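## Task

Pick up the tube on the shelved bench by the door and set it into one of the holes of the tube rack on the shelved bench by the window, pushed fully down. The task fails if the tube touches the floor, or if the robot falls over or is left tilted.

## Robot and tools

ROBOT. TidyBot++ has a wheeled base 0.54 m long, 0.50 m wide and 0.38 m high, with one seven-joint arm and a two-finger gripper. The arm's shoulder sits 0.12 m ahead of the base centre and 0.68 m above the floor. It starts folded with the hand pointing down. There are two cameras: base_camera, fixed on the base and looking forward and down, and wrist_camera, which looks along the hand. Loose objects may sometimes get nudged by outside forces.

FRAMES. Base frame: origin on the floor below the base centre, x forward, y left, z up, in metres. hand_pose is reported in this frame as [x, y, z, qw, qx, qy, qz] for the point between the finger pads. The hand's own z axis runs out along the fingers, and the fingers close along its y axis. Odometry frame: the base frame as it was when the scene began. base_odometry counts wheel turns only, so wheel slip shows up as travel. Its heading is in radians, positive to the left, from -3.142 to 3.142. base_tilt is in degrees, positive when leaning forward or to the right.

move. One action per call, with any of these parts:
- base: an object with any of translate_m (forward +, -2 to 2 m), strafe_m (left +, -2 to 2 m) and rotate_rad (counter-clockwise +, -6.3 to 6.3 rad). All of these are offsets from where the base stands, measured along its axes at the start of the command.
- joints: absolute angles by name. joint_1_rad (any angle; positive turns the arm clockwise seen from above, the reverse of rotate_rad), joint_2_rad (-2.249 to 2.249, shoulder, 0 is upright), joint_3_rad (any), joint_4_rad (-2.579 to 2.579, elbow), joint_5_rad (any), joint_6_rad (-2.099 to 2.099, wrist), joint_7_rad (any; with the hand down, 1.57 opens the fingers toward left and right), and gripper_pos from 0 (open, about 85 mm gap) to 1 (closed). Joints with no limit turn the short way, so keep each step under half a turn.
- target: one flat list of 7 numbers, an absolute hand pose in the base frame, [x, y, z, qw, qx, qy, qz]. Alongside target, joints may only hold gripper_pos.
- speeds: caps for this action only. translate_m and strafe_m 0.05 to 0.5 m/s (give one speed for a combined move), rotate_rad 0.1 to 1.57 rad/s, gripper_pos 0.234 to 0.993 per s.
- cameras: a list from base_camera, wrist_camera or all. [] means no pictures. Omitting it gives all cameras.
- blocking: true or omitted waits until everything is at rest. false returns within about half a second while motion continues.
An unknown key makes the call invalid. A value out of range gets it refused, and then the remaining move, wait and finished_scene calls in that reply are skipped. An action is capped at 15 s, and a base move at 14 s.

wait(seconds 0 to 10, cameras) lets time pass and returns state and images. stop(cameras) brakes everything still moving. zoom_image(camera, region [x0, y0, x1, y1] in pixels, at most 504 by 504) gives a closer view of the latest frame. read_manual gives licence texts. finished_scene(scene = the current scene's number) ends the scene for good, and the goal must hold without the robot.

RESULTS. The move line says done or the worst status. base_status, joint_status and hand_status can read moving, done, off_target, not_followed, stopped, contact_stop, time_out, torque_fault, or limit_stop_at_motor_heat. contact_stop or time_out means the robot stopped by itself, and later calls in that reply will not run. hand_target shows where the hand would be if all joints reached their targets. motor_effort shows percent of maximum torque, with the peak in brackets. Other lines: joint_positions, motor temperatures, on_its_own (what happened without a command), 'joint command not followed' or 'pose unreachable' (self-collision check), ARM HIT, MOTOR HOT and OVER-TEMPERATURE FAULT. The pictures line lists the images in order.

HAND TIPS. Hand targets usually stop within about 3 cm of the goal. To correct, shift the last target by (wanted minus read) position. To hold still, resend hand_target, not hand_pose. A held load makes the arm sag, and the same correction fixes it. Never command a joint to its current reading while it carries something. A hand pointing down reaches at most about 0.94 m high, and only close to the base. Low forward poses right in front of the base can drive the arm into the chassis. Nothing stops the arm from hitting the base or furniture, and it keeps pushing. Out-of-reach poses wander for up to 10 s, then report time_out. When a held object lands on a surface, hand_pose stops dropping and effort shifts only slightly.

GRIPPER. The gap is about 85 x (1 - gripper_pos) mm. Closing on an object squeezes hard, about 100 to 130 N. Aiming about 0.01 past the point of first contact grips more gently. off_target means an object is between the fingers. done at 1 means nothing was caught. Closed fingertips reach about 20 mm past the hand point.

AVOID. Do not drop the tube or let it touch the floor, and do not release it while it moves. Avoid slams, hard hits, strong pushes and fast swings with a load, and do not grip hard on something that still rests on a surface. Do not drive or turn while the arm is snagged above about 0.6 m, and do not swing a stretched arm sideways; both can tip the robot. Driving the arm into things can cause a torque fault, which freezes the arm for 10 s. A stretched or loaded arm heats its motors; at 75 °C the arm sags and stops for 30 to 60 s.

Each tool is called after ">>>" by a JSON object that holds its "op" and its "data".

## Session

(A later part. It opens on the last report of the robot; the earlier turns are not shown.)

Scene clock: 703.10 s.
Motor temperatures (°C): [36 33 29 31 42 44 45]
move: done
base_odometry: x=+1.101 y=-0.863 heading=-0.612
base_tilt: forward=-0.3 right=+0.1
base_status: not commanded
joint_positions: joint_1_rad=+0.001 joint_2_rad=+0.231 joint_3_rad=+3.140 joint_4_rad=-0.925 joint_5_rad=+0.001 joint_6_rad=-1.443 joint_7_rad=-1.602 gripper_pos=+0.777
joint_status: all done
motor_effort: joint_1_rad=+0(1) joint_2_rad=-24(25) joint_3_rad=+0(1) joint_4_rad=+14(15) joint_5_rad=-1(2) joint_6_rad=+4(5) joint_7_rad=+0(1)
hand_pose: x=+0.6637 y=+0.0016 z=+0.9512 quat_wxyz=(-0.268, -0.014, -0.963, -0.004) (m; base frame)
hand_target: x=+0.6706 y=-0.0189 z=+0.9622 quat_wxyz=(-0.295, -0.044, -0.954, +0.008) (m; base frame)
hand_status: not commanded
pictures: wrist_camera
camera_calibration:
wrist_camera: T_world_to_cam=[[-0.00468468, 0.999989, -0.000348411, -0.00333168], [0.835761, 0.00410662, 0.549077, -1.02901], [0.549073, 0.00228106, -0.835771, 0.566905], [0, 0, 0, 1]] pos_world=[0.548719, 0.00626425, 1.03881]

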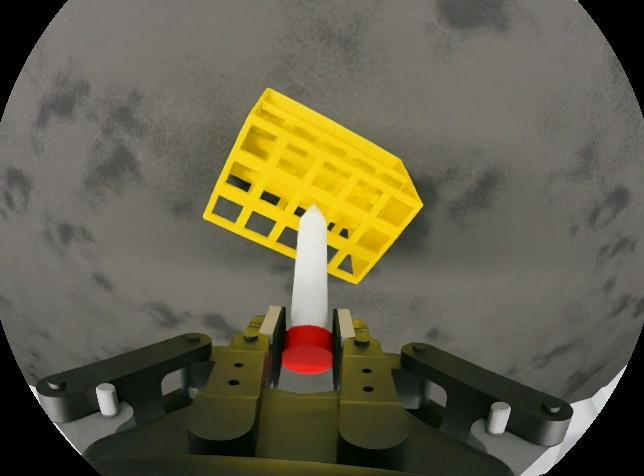

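>>> {"op": "move", "data": {"joints": {"joint_1_rad":0.023,"joint_2_rad":0.2065,"joint_3_rad":3.1416,"joint_4_rad":-0.9854,"joint_5_rad":0.03,"joint_6_rad":-1.35,"joint_7_rad":-1.64}, "cameras": ["wrist_camera"]}}

>>> {"op": "zoom_image", "data": {"camera": "wrist_camera", "region": [260, 150, 370, 250]}}

Scene clock: 777.23 s.
Motor temperatures (°C): [36 34 29 30 42 45 45]
move: done
base_odometry: x=+1.101 y=-0.863 heading=-0.612
base_tilt: forward=-0.3 right=+0.1
base_status: not commanded
joint_positions: joint_1_rad=+0.003 joint_2_rad=+0.223 joint_3_rad=+3.140 joint_4_rad=-0.966 joint_5_rad=+0.001 joint_6_rad=-1.406 joint_7_rad=-1.602 gripper_pos=+0.777
joint_status: all done
motor_effort: joint_1_rad=+0(2) joint_2_rad=-23(25) joint_3_rad=+1(2) joint_4_rad=+14(16) joint_5_rad=-1(1) joint_6_rad=+3(5) joint_7_rad=-2(2)
hand_pose: x=+0.6656 y=+0.0002 z=+0.9432 quat_wxyz=(-0.270, -0.016, -0.963, -0.004) (m; base frame)
hand_target: x=+0.6726 y=-0.0205 z=+0.9531 quat_wxyz=(-0.296, -0.045, -0.954, +0.008) (m; base frame)
hand_status: not commanded
pictures: wrist_camera
camera_calibration:
wrist_camera: T_world_to_cam=[[-0.00195405, 0.999998, -0.000336984, -0.00370774], [0.833209, 0.00181447, 0.552955, -1.02813], [0.552954, 0.000799721, -0.833211, 0.554232], [0, 0, 0, 1]] pos_world=[0.550175, 0.00513001, 1.0303]

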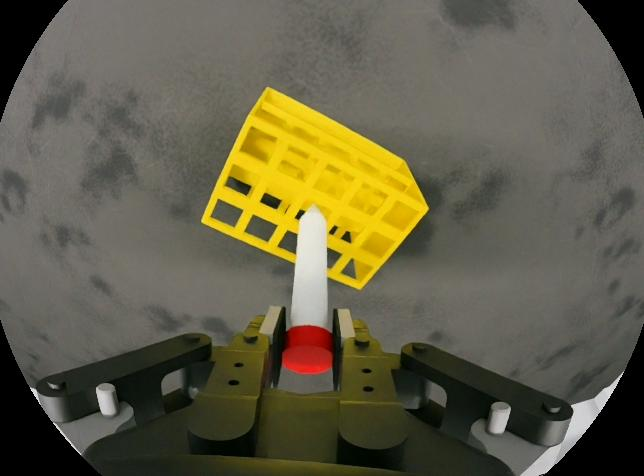

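Scaled by 4.582.

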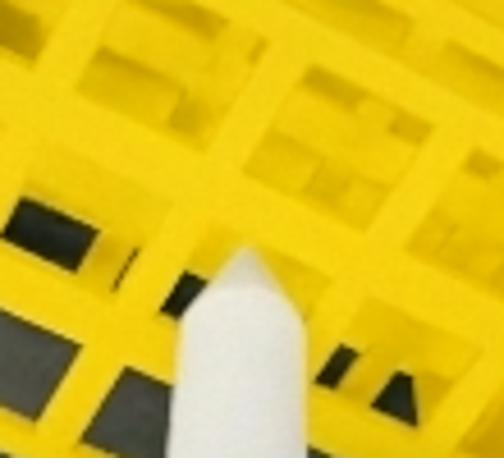

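>>> {"op": "move", "data": {"joints": {"joint_1_rad":0.023,"joint_2_rad":0.1952,"joint_3_rad":3.1416,"joint_4_rad":-1.0415,"joint_5_rad":0.03,"joint_6_rad":-1.306,"joint_7_rad":-1.64}, "cameras": ["wrist_camera"]}}

>>> {"op": "zoom_image", "data": {"camera": "wrist_camera", "region": [260, 150, 370, 250]}}

Scene clock: 811.17 s.
Motor temperatures (°C): [36 34 29 30 42 45 45]
move: done
base_odometry: x=+1.101 y=-0.863 heading=-0.612
base_tilt: forward=-0.3 right=+0.1
base_status: not commanded
joint_positions: joint_1_rad=+0.003 joint_2_rad=+0.211 joint_3_rad=+3.140 joint_4_rad=-1.022 joint_5_rad=+0.001 joint_6_rad=-1.363 joint_7_rad=-1.602 gripper_pos=+0.777
joint_status: all done
motor_effort: joint_1_rad=+0(1) joint_2_rad=-23(24) joint_3_rad=+0(1) joint_4_rad=+14(16) joint_5_rad=-1(1) joint_6_rad=+3(5) joint_7_rad=-1(2)
hand_pose: x=+0.6653 y=+0.0001 z=+0.9312 quat_wxyz=(-0.269, -0.016, -0.963, -0.004) (m; base frame)
hand_target: x=+0.6727 y=-0.0204 z=+0.9407 quat_wxyz=(-0.295, -0.045, -0.954, +0.008) (m; base frame)
hand_status: not commanded
pictures: wrist_camera
camera_calibration:
wrist_camera: T_world_to_cam=[[-0.0019047, 0.999998, -0.000346301, -0.00372269], [0.833888, 0.00177944, 0.551931, -1.02071], [0.55193, 0.000762484, -0.83389, 0.545697], [0, 0, 0, 1]] pos_world=[0.549963, 0.00512289, 1.01841]

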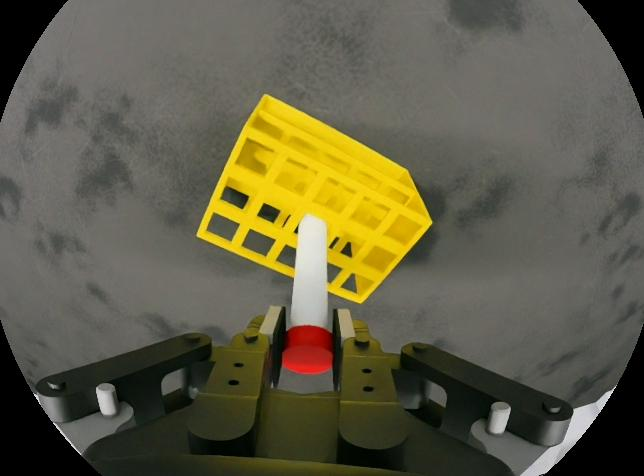

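Scaled by 4.582.

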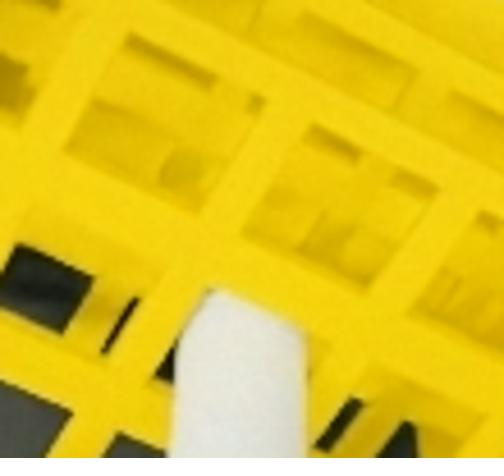

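>>> {"op": "move", "data": {"joints": {"joint_1_rad":0.023,"joint_2_rad":0.1857,"joint_3_rad":3.1416,"joint_4_rad":-1.095,"joint_5_rad":0.03,"joint_6_rad":-1.262,"joint_7_rad":-1.64}, "cameras": ["wrist_camera"]}}

>>> {"op": "zoom_image", "data": {"camera": "wrist_camera", "region": [250, 150, 380, 270]}}

Scene clock: 840.97 s.
Motor temperatures (°C): [36 34 29 30 42 45 45]
move: done
base_odometry: x=+1.101 y=-0.863 heading=-0.612
base_tilt: forward=-0.3 right=+0.1
base_status: not commanded
joint_positions: joint_1_rad=+0.003 joint_2_rad=+0.202 joint_3_rad=+3.140 joint_4_rad=-1.076 joint_5_rad=+0.001 joint_6_rad=-1.319 joint_7_rad=-1.602 gripper_pos=+0.777
joint_status: all done
motor_effort: joint_1_rad=+0(1) joint_2_rad=-23(25) joint_3_rad=+1(1) joint_4_rad=+14(16) joint_5_rad=-1(1) joint_6_rad=+5(5) joint_7_rad=-1(1)
hand_pose: x=+0.6655 y=+0.0001 z=+0.9186 quat_wxyz=(-0.269, -0.016, -0.963, -0.004) (m; base frame)
hand_target: x=+0.6730 y=-0.0203 z=+0.9283 quat_wxyz=(-0.295, -0.044, -0.954, +0.008) (m; base frame)
hand_status: not commanded
pictures: wrist_camera
camera_calibration:
wrist_camera: T_world_to_cam=[[-0.00188543, 0.999998, -0.000350889, -0.00373556], [0.834268, 0.00176643, 0.551356, -1.01367], [0.551356, 0.00074681, -0.83427, 0.535822], [0, 0, 0, 1]] pos_world=[0.550241, 0.00512598, 1.00591]

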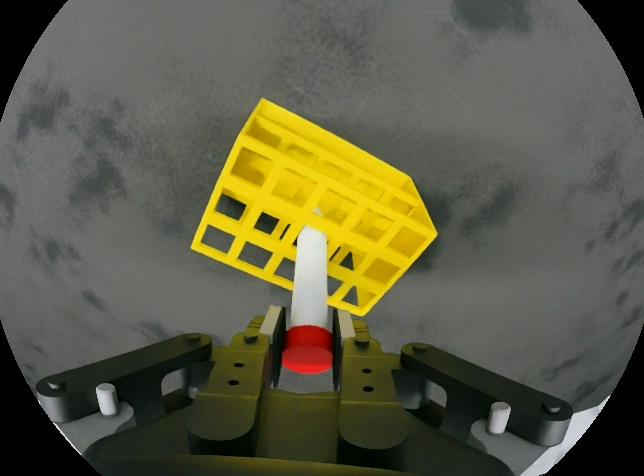

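Scaled by 3.877.

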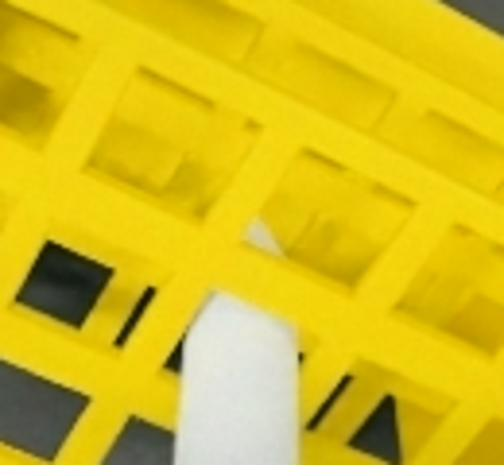

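>>> {"op": "move", "data": {"joints": {"joint_1_rad":0.023,"joint_2_rad":0.1775,"joint_3_rad":3.1416,"joint_4_rad":-1.145,"joint_5_rad":0.03,"joint_6_rad":-1.2205,"joint_7_rad":-1.64}, "cameras": ["wrist_camera"]}}

>>> {"op": "zoom_image", "data": {"camera": "wrist_camera", "region": [250, 150, 380, 270]}}

Scene clock: 848.87 s.
Motor temperatures (°C): [36 34 29 30 42 45 45]
move: done
base_odometry: x=+1.101 y=-0.863 heading=-0.612
base_tilt: forward=-0.3 right=+0.1
base_status: not commanded
joint_positions: joint_1_rad=+0.003 joint_2_rad=+0.193 joint_3_rad=+3.140 joint_4_rad=-1.126 joint_5_rad=+0.001 joint_6_rad=-1.278 joint_7_rad=-1.602 gripper_pos=+0.777
joint_status: all done
motor_effort: joint_1_rad=+0(2) joint_2_rad=-23(24) joint_3_rad=+1(1) joint_4_rad=+15(16) joint_5_rad=-1(2) joint_6_rad=+4(6) joint_7_rad=+0(1)
hand_pose: x=+0.6656 y=+0.0001 z=+0.9068 quat_wxyz=(-0.269, -0.016, -0.963, -0.004) (m; base frame)
hand_target: x=+0.6731 y=-0.0202 z=+0.9162 quat_wxyz=(-0.295, -0.043, -0.954, +0.008) (m; base frame)
hand_status: not commanded
pictures: wrist_camera
camera_calibration:
wrist_camera: T_world_to_cam=[[-0.001863, 0.999998, -0.000353318, -0.00375163], [0.834085, 0.0017488, 0.551634, -1.00738], [0.551633, 0.000732995, -0.834086, 0.525541], [0, 0, 0, 1]] pos_world=[0.550323, 0.0051281, 0.994048]

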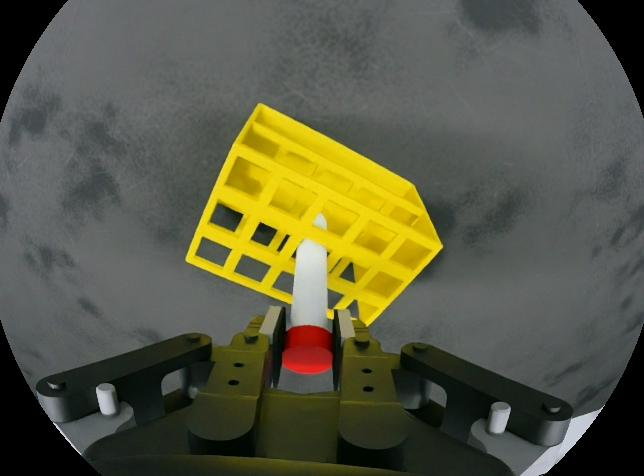

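Scaled by 3.877.

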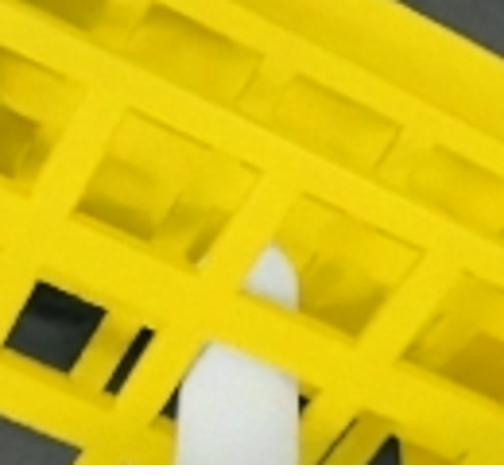

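>>> {"op": "move", "data": {"joints": {"joint_1_rad":0.023,"joint_2_rad":0.17,"joint_3_rad":3.1416,"joint_4_rad":-1.194,"joint_5_rad":0.03,"joint_6_rad":-1.179,"joint_7_rad":-1.64}, "cameras": ["wrist_camera"]}}

>>> {"op": "zoom_image", "data": {"camera": "wrist_camera", "region": [250, 150, 380, 270]}}

Scene clock: 858.27 s.
Motor temperatures (°C): [36 34 29 30 41 45 45]
move: done
base_odometry: x=+1.101 y=-0.863 heading=-0.612
base_tilt: forward=-0.3 right=+0.1
base_status: not commanded
joint_positions: joint_1_rad=+0.003 joint_2_rad=+0.186 joint_3_rad=+3.140 joint_4_rad=-1.175 joint_5_rad=+0.001 joint_6_rad=-1.236 joint_7_rad=-1.602 gripper_pos=+0.777
joint_status: all done
motor_effort: joint_1_rad=+1(1) joint_2_rad=-23(24) joint_3_rad=+0(1) joint_4_rad=+15(16) joint_5_rad=-1(2) joint_6_rad=+5(6) joint_7_rad=+0(2)
hand_pose: x=+0.6655 y=+0.0001 z=+0.8947 quat_wxyz=(-0.269, -0.016, -0.963, -0.004) (m; base frame)
hand_target: x=+0.6729 y=-0.0200 z=+0.9040 quat_wxyz=(-0.295, -0.043, -0.954, +0.008) (m; base frame)
hand_status: not commanded
pictures: wrist_camera
camera_calibration:
wrist_camera: T_world_to_cam=[[-0.00189269, 0.999998, -0.000383068, -0.003709], [0.833918, 0.00178976, 0.551885, -1.00078], [0.551885, 0.0007251, -0.83392, 0.515205], [0, 0, 0, 1]] pos_world=[0.55023, 0.00512658, 0.981955]

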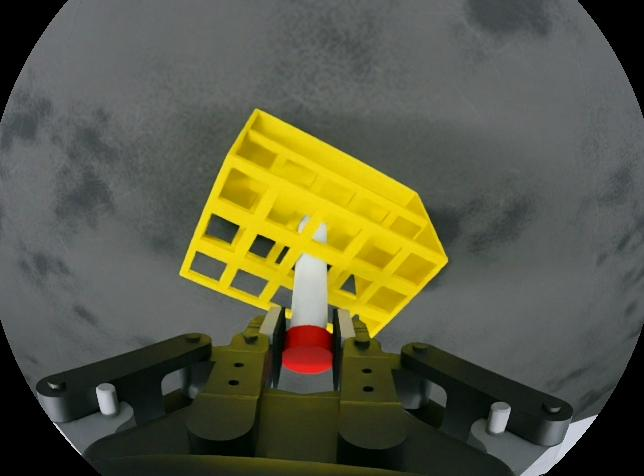

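Scaled by 3.877.

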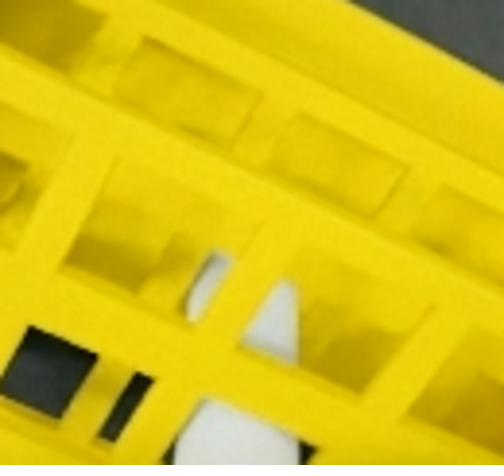

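>>> {"op": "move", "data": {"joints": {"joint_1_rad":0.023,"joint_2_rad":0.165,"joint_3_rad":3.1416,"joint_4_rad":-1.2325,"joint_5_rad":0.03,"joint_6_rad":-1.1455,"joint_7_rad":-1.64}, "cameras": ["wrist_camera"]}}

>>> {"op": "zoom_image", "data": {"camera": "wrist_camera", "region": [250, 150, 380, 270]}}

Scene clock: 867.80 s.
Motor temperatures (°C): [36 34 29 30 41 45 45]
move: done
base_odometry: x=+1.101 y=-0.863 heading=-0.612
base_tilt: forward=-0.3 right=+0.1
base_status: not commanded
joint_positions: joint_1_rad=+0.003 joint_2_rad=+0.181 joint_3_rad=+3.140 joint_4_rad=-1.212 joint_5_rad=+0.001 joint_6_rad=-1.201 joint_7_rad=-1.602 gripper_pos=+0.777
joint_status: all done
motor_effort: joint_1_rad=+1(1) joint_2_rad=-22(24) joint_3_rad=+0(1) joint_4_rad=+15(16) joint_5_rad=+0(1) joint_6_rad=+3(5) joint_7_rad=+0(1)
hand_pose: x=+0.6662 y=+0.0001 z=+0.8857 quat_wxyz=(-0.271, -0.016, -0.963, -0.004) (m; base frame)
hand_target: x=+0.6728 y=-0.0199 z=+0.8940 quat_wxyz=(-0.295, -0.042, -0.955, +0.008) (m; base frame)
hand_status: not commanded
pictures: wrist_camera
camera_calibration:
wrist_camera: T_world_to_cam=[[-0.00185858, 0.999998, -0.000381553, -0.00372994], [0.832121, 0.00175817, 0.554591, -0.997641], [0.554591, 0.000713252, -0.832123, 0.503938], [0, 0, 0, 1]] pos_world=[0.550672, 0.00512453, 0.97262]

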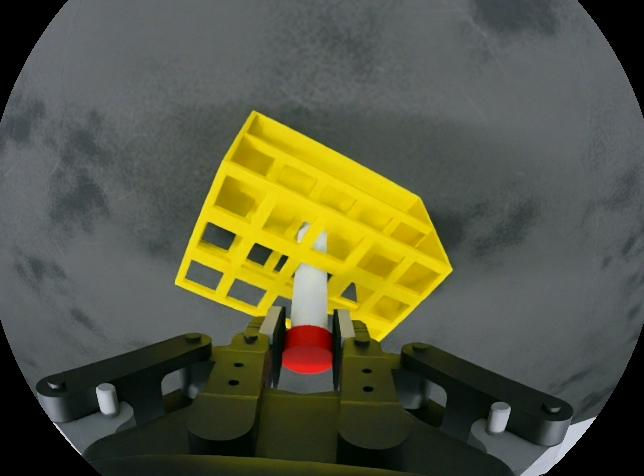

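Scaled by 3.877.

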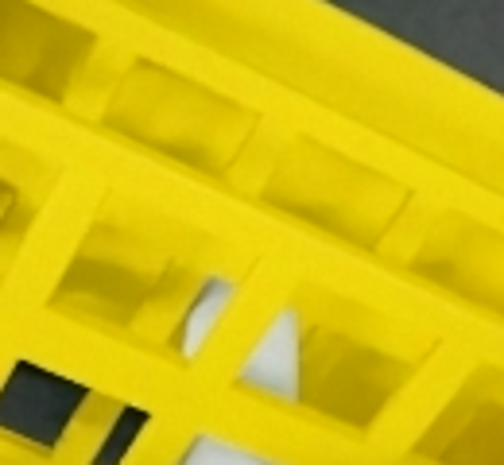

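>>> {"op": "move", "data": {"joints": {"joint_1_rad":0.023,"joint_2_rad":0.1628,"joint_3_rad":3.1416,"joint_4_rad":-1.2515,"joint_5_rad":0.03,"joint_6_rad":-1.13,"joint_7_rad":-1.64}, "cameras": ["wrist_camera"]}}

>>> {"op": "zoom_image", "data": {"camera": "wrist_camera", "region": [240, 180, 400, 380]}}

Scene clock: 930.60 s.
Motor temperatures (°C): [36 35 29 30 41 45 45]
move: done
base_odometry: x=+1.101 y=-0.863 heading=-0.612
base_tilt: forward=-0.3 right=+0.2
base_status: not commanded
joint_positions: joint_1_rad=+0.003 joint_2_rad=+0.174 joint_3_rad=+3.140 joint_4_rad=-1.227 joint_5_rad=+0.001 joint_6_rad=-1.183 joint_7_rad=-1.602 gripper_pos=+0.777
joint_status: all done
motor_effort: joint_1_rad=+0(1) joint_2_rad=-22(23) joint_3_rad=+0(1) joint_4_rad=+14(15) joint_5_rad=-1(1) joint_6_rad=+4(5) joint_7_rad=-1(1)
hand_pose: x=+0.6664 y=+0.0001 z=+0.8856 quat_wxyz=(-0.276, -0.016, -0.961, -0.004) (m; base frame)
hand_target: x=+0.6725 y=-0.0198 z=+0.8887 quat_wxyz=(-0.294, -0.042, -0.955, +0.008) (m; base frame)
hand_status: not commanded
pictures: wrist_camera
camera_calibration:
wrist_camera: T_world_to_cam=[[-0.00187735, 0.999998, -0.000432918, -0.00367866], [0.826443, 0.00179527, 0.563018, -1.00139], [0.563018, 0.000699202, -0.826444, 0.493082], [0, 0, 0, 1]] pos_world=[0.549974, 0.00513166, 0.971306]

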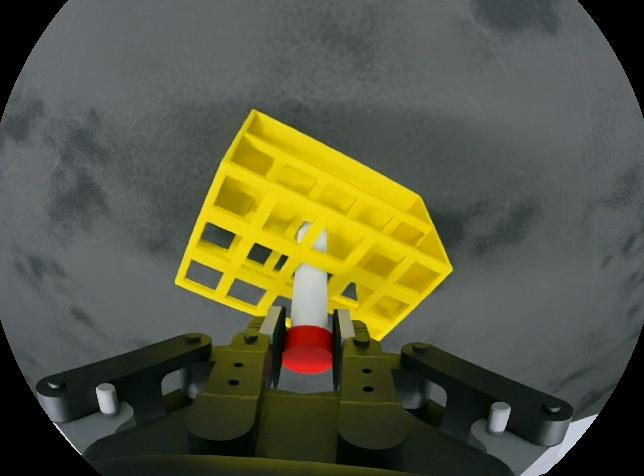

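Scaled by 2.520.

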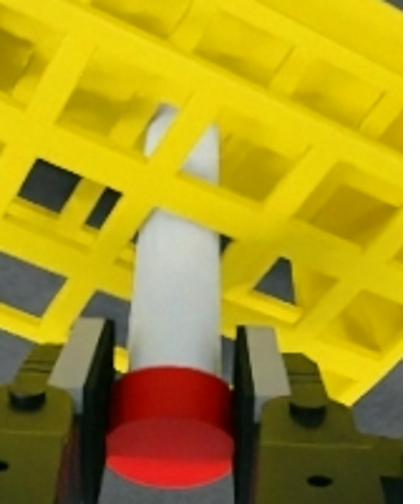

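>>> {"op": "zoom_image", "data": {"camera": "wrist_camera", "region": [250, 190, 370, 290]}}

Scaled by 4.200.

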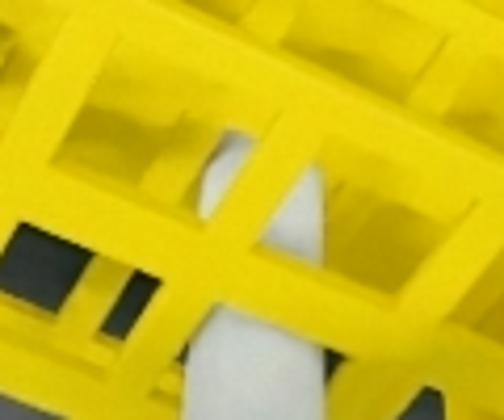

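>>> {"op": "move", "data": {"joints": {"joint_1_rad":0.023,"joint_2_rad":0.165,"joint_3_rad":3.1416,"joint_4_rad":-1.2325,"joint_5_rad":0.03,"joint_6_rad":-1.1455,"joint_7_rad":-1.64}, "cameras": []}}

>>> {"op": "move", "data": {"joints": {"gripper_pos":0.62}, "speeds": {"gripper_pos":0.234}, "cameras": ["wrist_camera"]}}

>>> {"op": "zoom_image", "data": {"camera": "wrist_camera", "region": [240, 180, 400, 380]}}

Scene clock: 1016.67 s.
Motor temperatures (°C): [36 35 29 30 41 45 45]
move: done
base_odometry: x=+1.101 y=-0.863 heading=-0.612
base_tilt: forward=-0.3 right=+0.1
base_status: not commanded
joint_positions: joint_1_rad=+0.003 joint_2_rad=+0.174 joint_3_rad=+3.140 joint_4_rad=-1.227 joint_5_rad=+0.001 joint_6_rad=-1.183 joint_7_rad=-1.602 gripper_pos=+0.777
joint_status: all done
motor_effort: joint_1_rad=+0(1) joint_2_rad=-22(23) joint_3_rad=+0(1) joint_4_rad=+15(15) joint_5_rad=-1(1) joint_6_rad=+5(5) joint_7_rad=+0(2)
hand_pose: x=+0.6665 y=+0.0001 z=+0.8857 quat_wxyz=(-0.276, -0.016, -0.961, -0.004) (m; base frame)
hand_target: x=+0.6728 y=-0.0199 z=+0.8940 quat_wxyz=(-0.295, -0.042, -0.955, +0.008) (m; base frame)
hand_status: not commanded
pictures: none
No camera images: "cameras" was empty.

Scene clock: 1017.77 s.
Motor temperatures (°C): [36 35 29 30 41 45 45]
move: done
base_odometry: x=+1.101 y=-0.863 heading=-0.612
base_tilt: forward=-0.3 right=+0.1
base_status: not commanded
joint_positions: joint_1_rad=+0.003 joint_2_rad=+0.174 joint_3_rad=+3.140 joint_4_rad=-1.227 joint_5_rad=+0.001 joint_6_rad=-1.183 joint_7_rad=-1.602 gripper_pos=+0.619
joint_status: all done
motor_effort: joint_1_rad=+0(1) joint_2_rad=-23(23) joint_3_rad=+0(1) joint_4_rad=+15(15) joint_5_rad=-1(1) joint_6_rad=+4(5) joint_7_rad=+0(1)
hand_pose: x=+0.6665 y=+0.0001 z=+0.8857 quat_wxyz=(-0.276, -0.016, -0.961, -0.004) (m; base frame)
hand_target: x=+0.6728 y=-0.0199 z=+0.8940 quat_wxyz=(-0.295, -0.042, -0.955, +0.008) (m; base frame)
hand_status: not commanded
pictures: wrist_camera
camera_calibration:
wrist_camera: T_world_to_cam=[[-0.00184791, 0.999998, -0.000433507, -0.0036815], [0.826342, 0.00177114, 0.563166, -1.00153], [0.563165, 0.000682452, -0.826344, 0.492926], [0, 0, 0, 1]] pos_world=[0.549999, 0.00511895, 0.971351]

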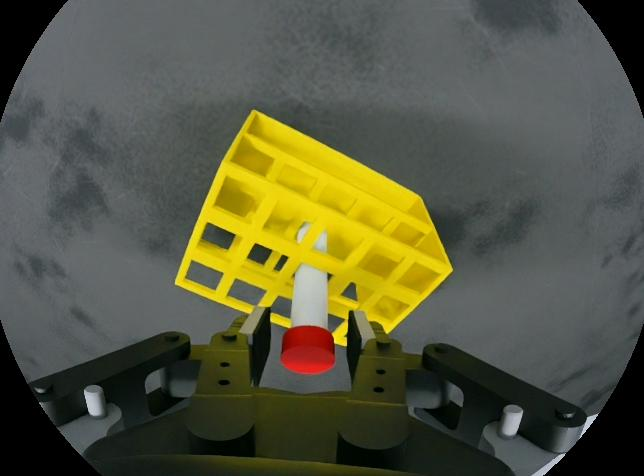

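Scaled by 2.520.

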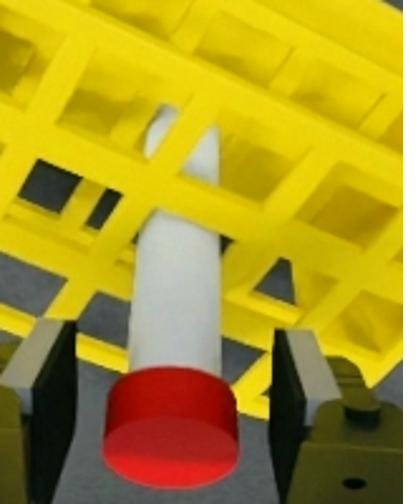

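>>> {"op": "move", "data": {"joints": {"gripper_pos":0.5}, "cameras": []}}

>>> {"op": "move", "data": {"joints": {"joint_1_rad":0.023,"joint_2_rad":0.06,"joint_3_rad":3.1416,"joint_4_rad":-1.17,"joint_5_rad":0.03,"joint_6_rad":-1.34,"joint_7_rad":-1.64}, "cameras": ["wrist_camera"]}}

>>> {"op": "zoom_image", "data": {"camera": "wrist_camera", "region": [200, 160, 460, 420]}}

Scene clock: 1031.03 s.
Motor temperatures (°C): [36 35 29 30 41 45 45]
move: done
base_odometry: x=+1.101 y=-0.863 heading=-0.612
base_tilt: forward=-0.3 right=+0.1
base_status: not commanded
joint_positions: joint_1_rad=+0.003 joint_2_rad=+0.174 joint_3_rad=+3.140 joint_4_rad=-1.227 joint_5_rad=+0.001 joint_6_rad=-1.183 joint_7_rad=-1.602 gripper_pos=+0.499
joint_status: all done
motor_effort: joint_1_rad=+0(1) joint_2_rad=-23(23) joint_3_rad=+1(1) joint_4_rad=+15(15) joint_5_rad=-1(1) joint_6_rad=+4(5) joint_7_rad=+0(1)
hand_pose: x=+0.6665 y=+0.0001 z=+0.8857 quat_wxyz=(-0.276, -0.016, -0.961, -0.004) (m; base frame)
hand_target: x=+0.6728 y=-0.0199 z=+0.8940 quat_wxyz=(-0.295, -0.042, -0.955, +0.008) (m; base frame)
hand_status: not commanded
pictures: none
No camera images: "cameras" was empty.

Scene clock: 1032.07 s.
Motor temperatures (°C): [36 35 29 30 41 45 45]
move: done
base_odometry: x=+1.101 y=-0.863 heading=-0.612
base_tilt: forward=-0.3 right=+0.1
base_status: not commanded
joint_positions: joint_1_rad=+0.003 joint_2_rad=+0.058 joint_3_rad=+3.140 joint_4_rad=-1.192 joint_5_rad=+0.001 joint_6_rad=-1.286 joint_7_rad=-1.602 gripper_pos=+0.499
joint_status: all done
motor_effort: joint_1_rad=+0(1) joint_2_rad=-19(26) joint_3_rad=+0(1) joint_4_rad=+14(16) joint_5_rad=-1(1) joint_6_rad=+5(6) joint_7_rad=+0(2)
hand_pose: x=+0.6189 y=+0.0002 z=+0.9450 quat_wxyz=(-0.298, -0.016, -0.954, -0.004) (m; base frame)
hand_target: x=+0.6085 y=-0.0190 z=+0.9452 quat_wxyz=(-0.282, -0.045, -0.958, +0.008) (m; base frame)
hand_status: not commanded
pictures: wrist_camera
camera_calibration:
wrist_camera: T_world_to_cam=[[-0.00164712, 0.999998, -0.000748358, -0.00367632], [0.799314, 0.00176626, 0.600911, -1.01456], [0.600912, 0.000391599, -0.799315, 0.519788], [0, 0, 0, 1]] pos_world=[0.498597, 0.00526475, 1.02513]

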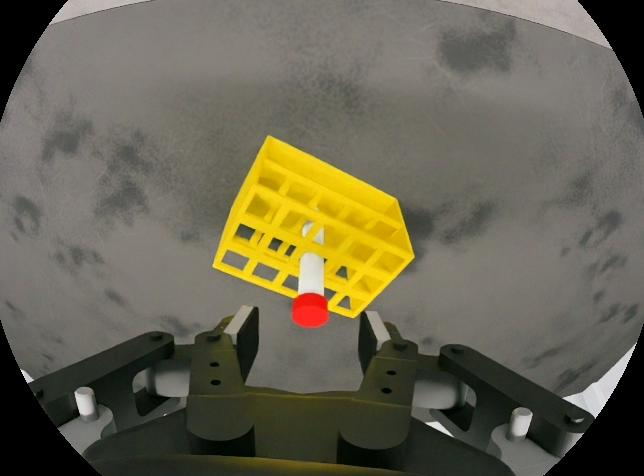

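Scaled by 1.938.

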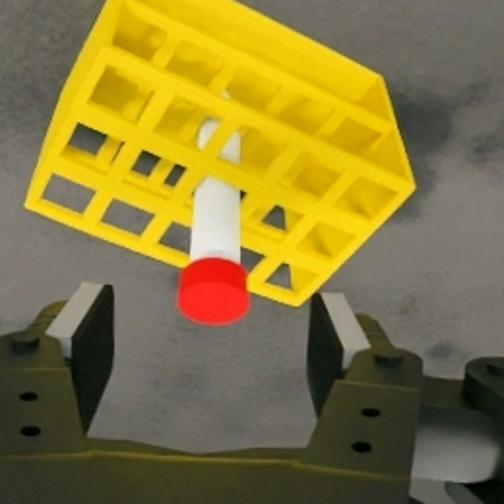

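>>> {"op": "zoom_image", "data": {"camera": "wrist_camera", "region": [205, 130, 325, 240]}}

>>> {"op": "zoom_image", "data": {"camera": "wrist_camera", "region": [270, 230, 420, 340]}}

Scaled by 4.200.

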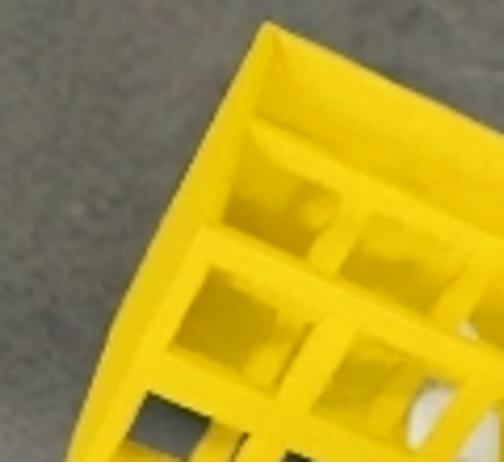

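Scaled by 3.360.

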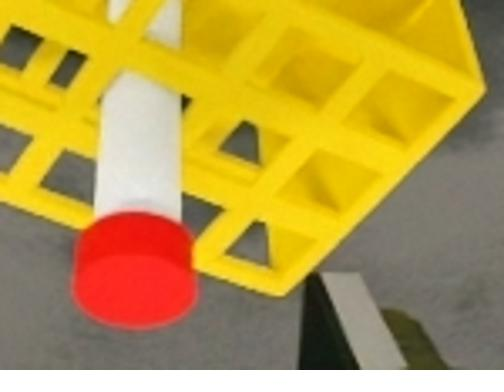

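>>> {"op": "zoom_image", "data": {"camera": "wrist_camera", "region": [290, 190, 350, 250]}}

Scaled by 8.400.

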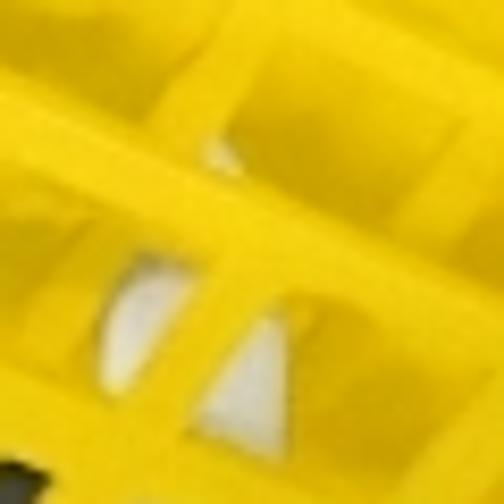

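>>> {"op": "finished_scene", "data": {"scene": 2}}

The scene is finished: the task was done.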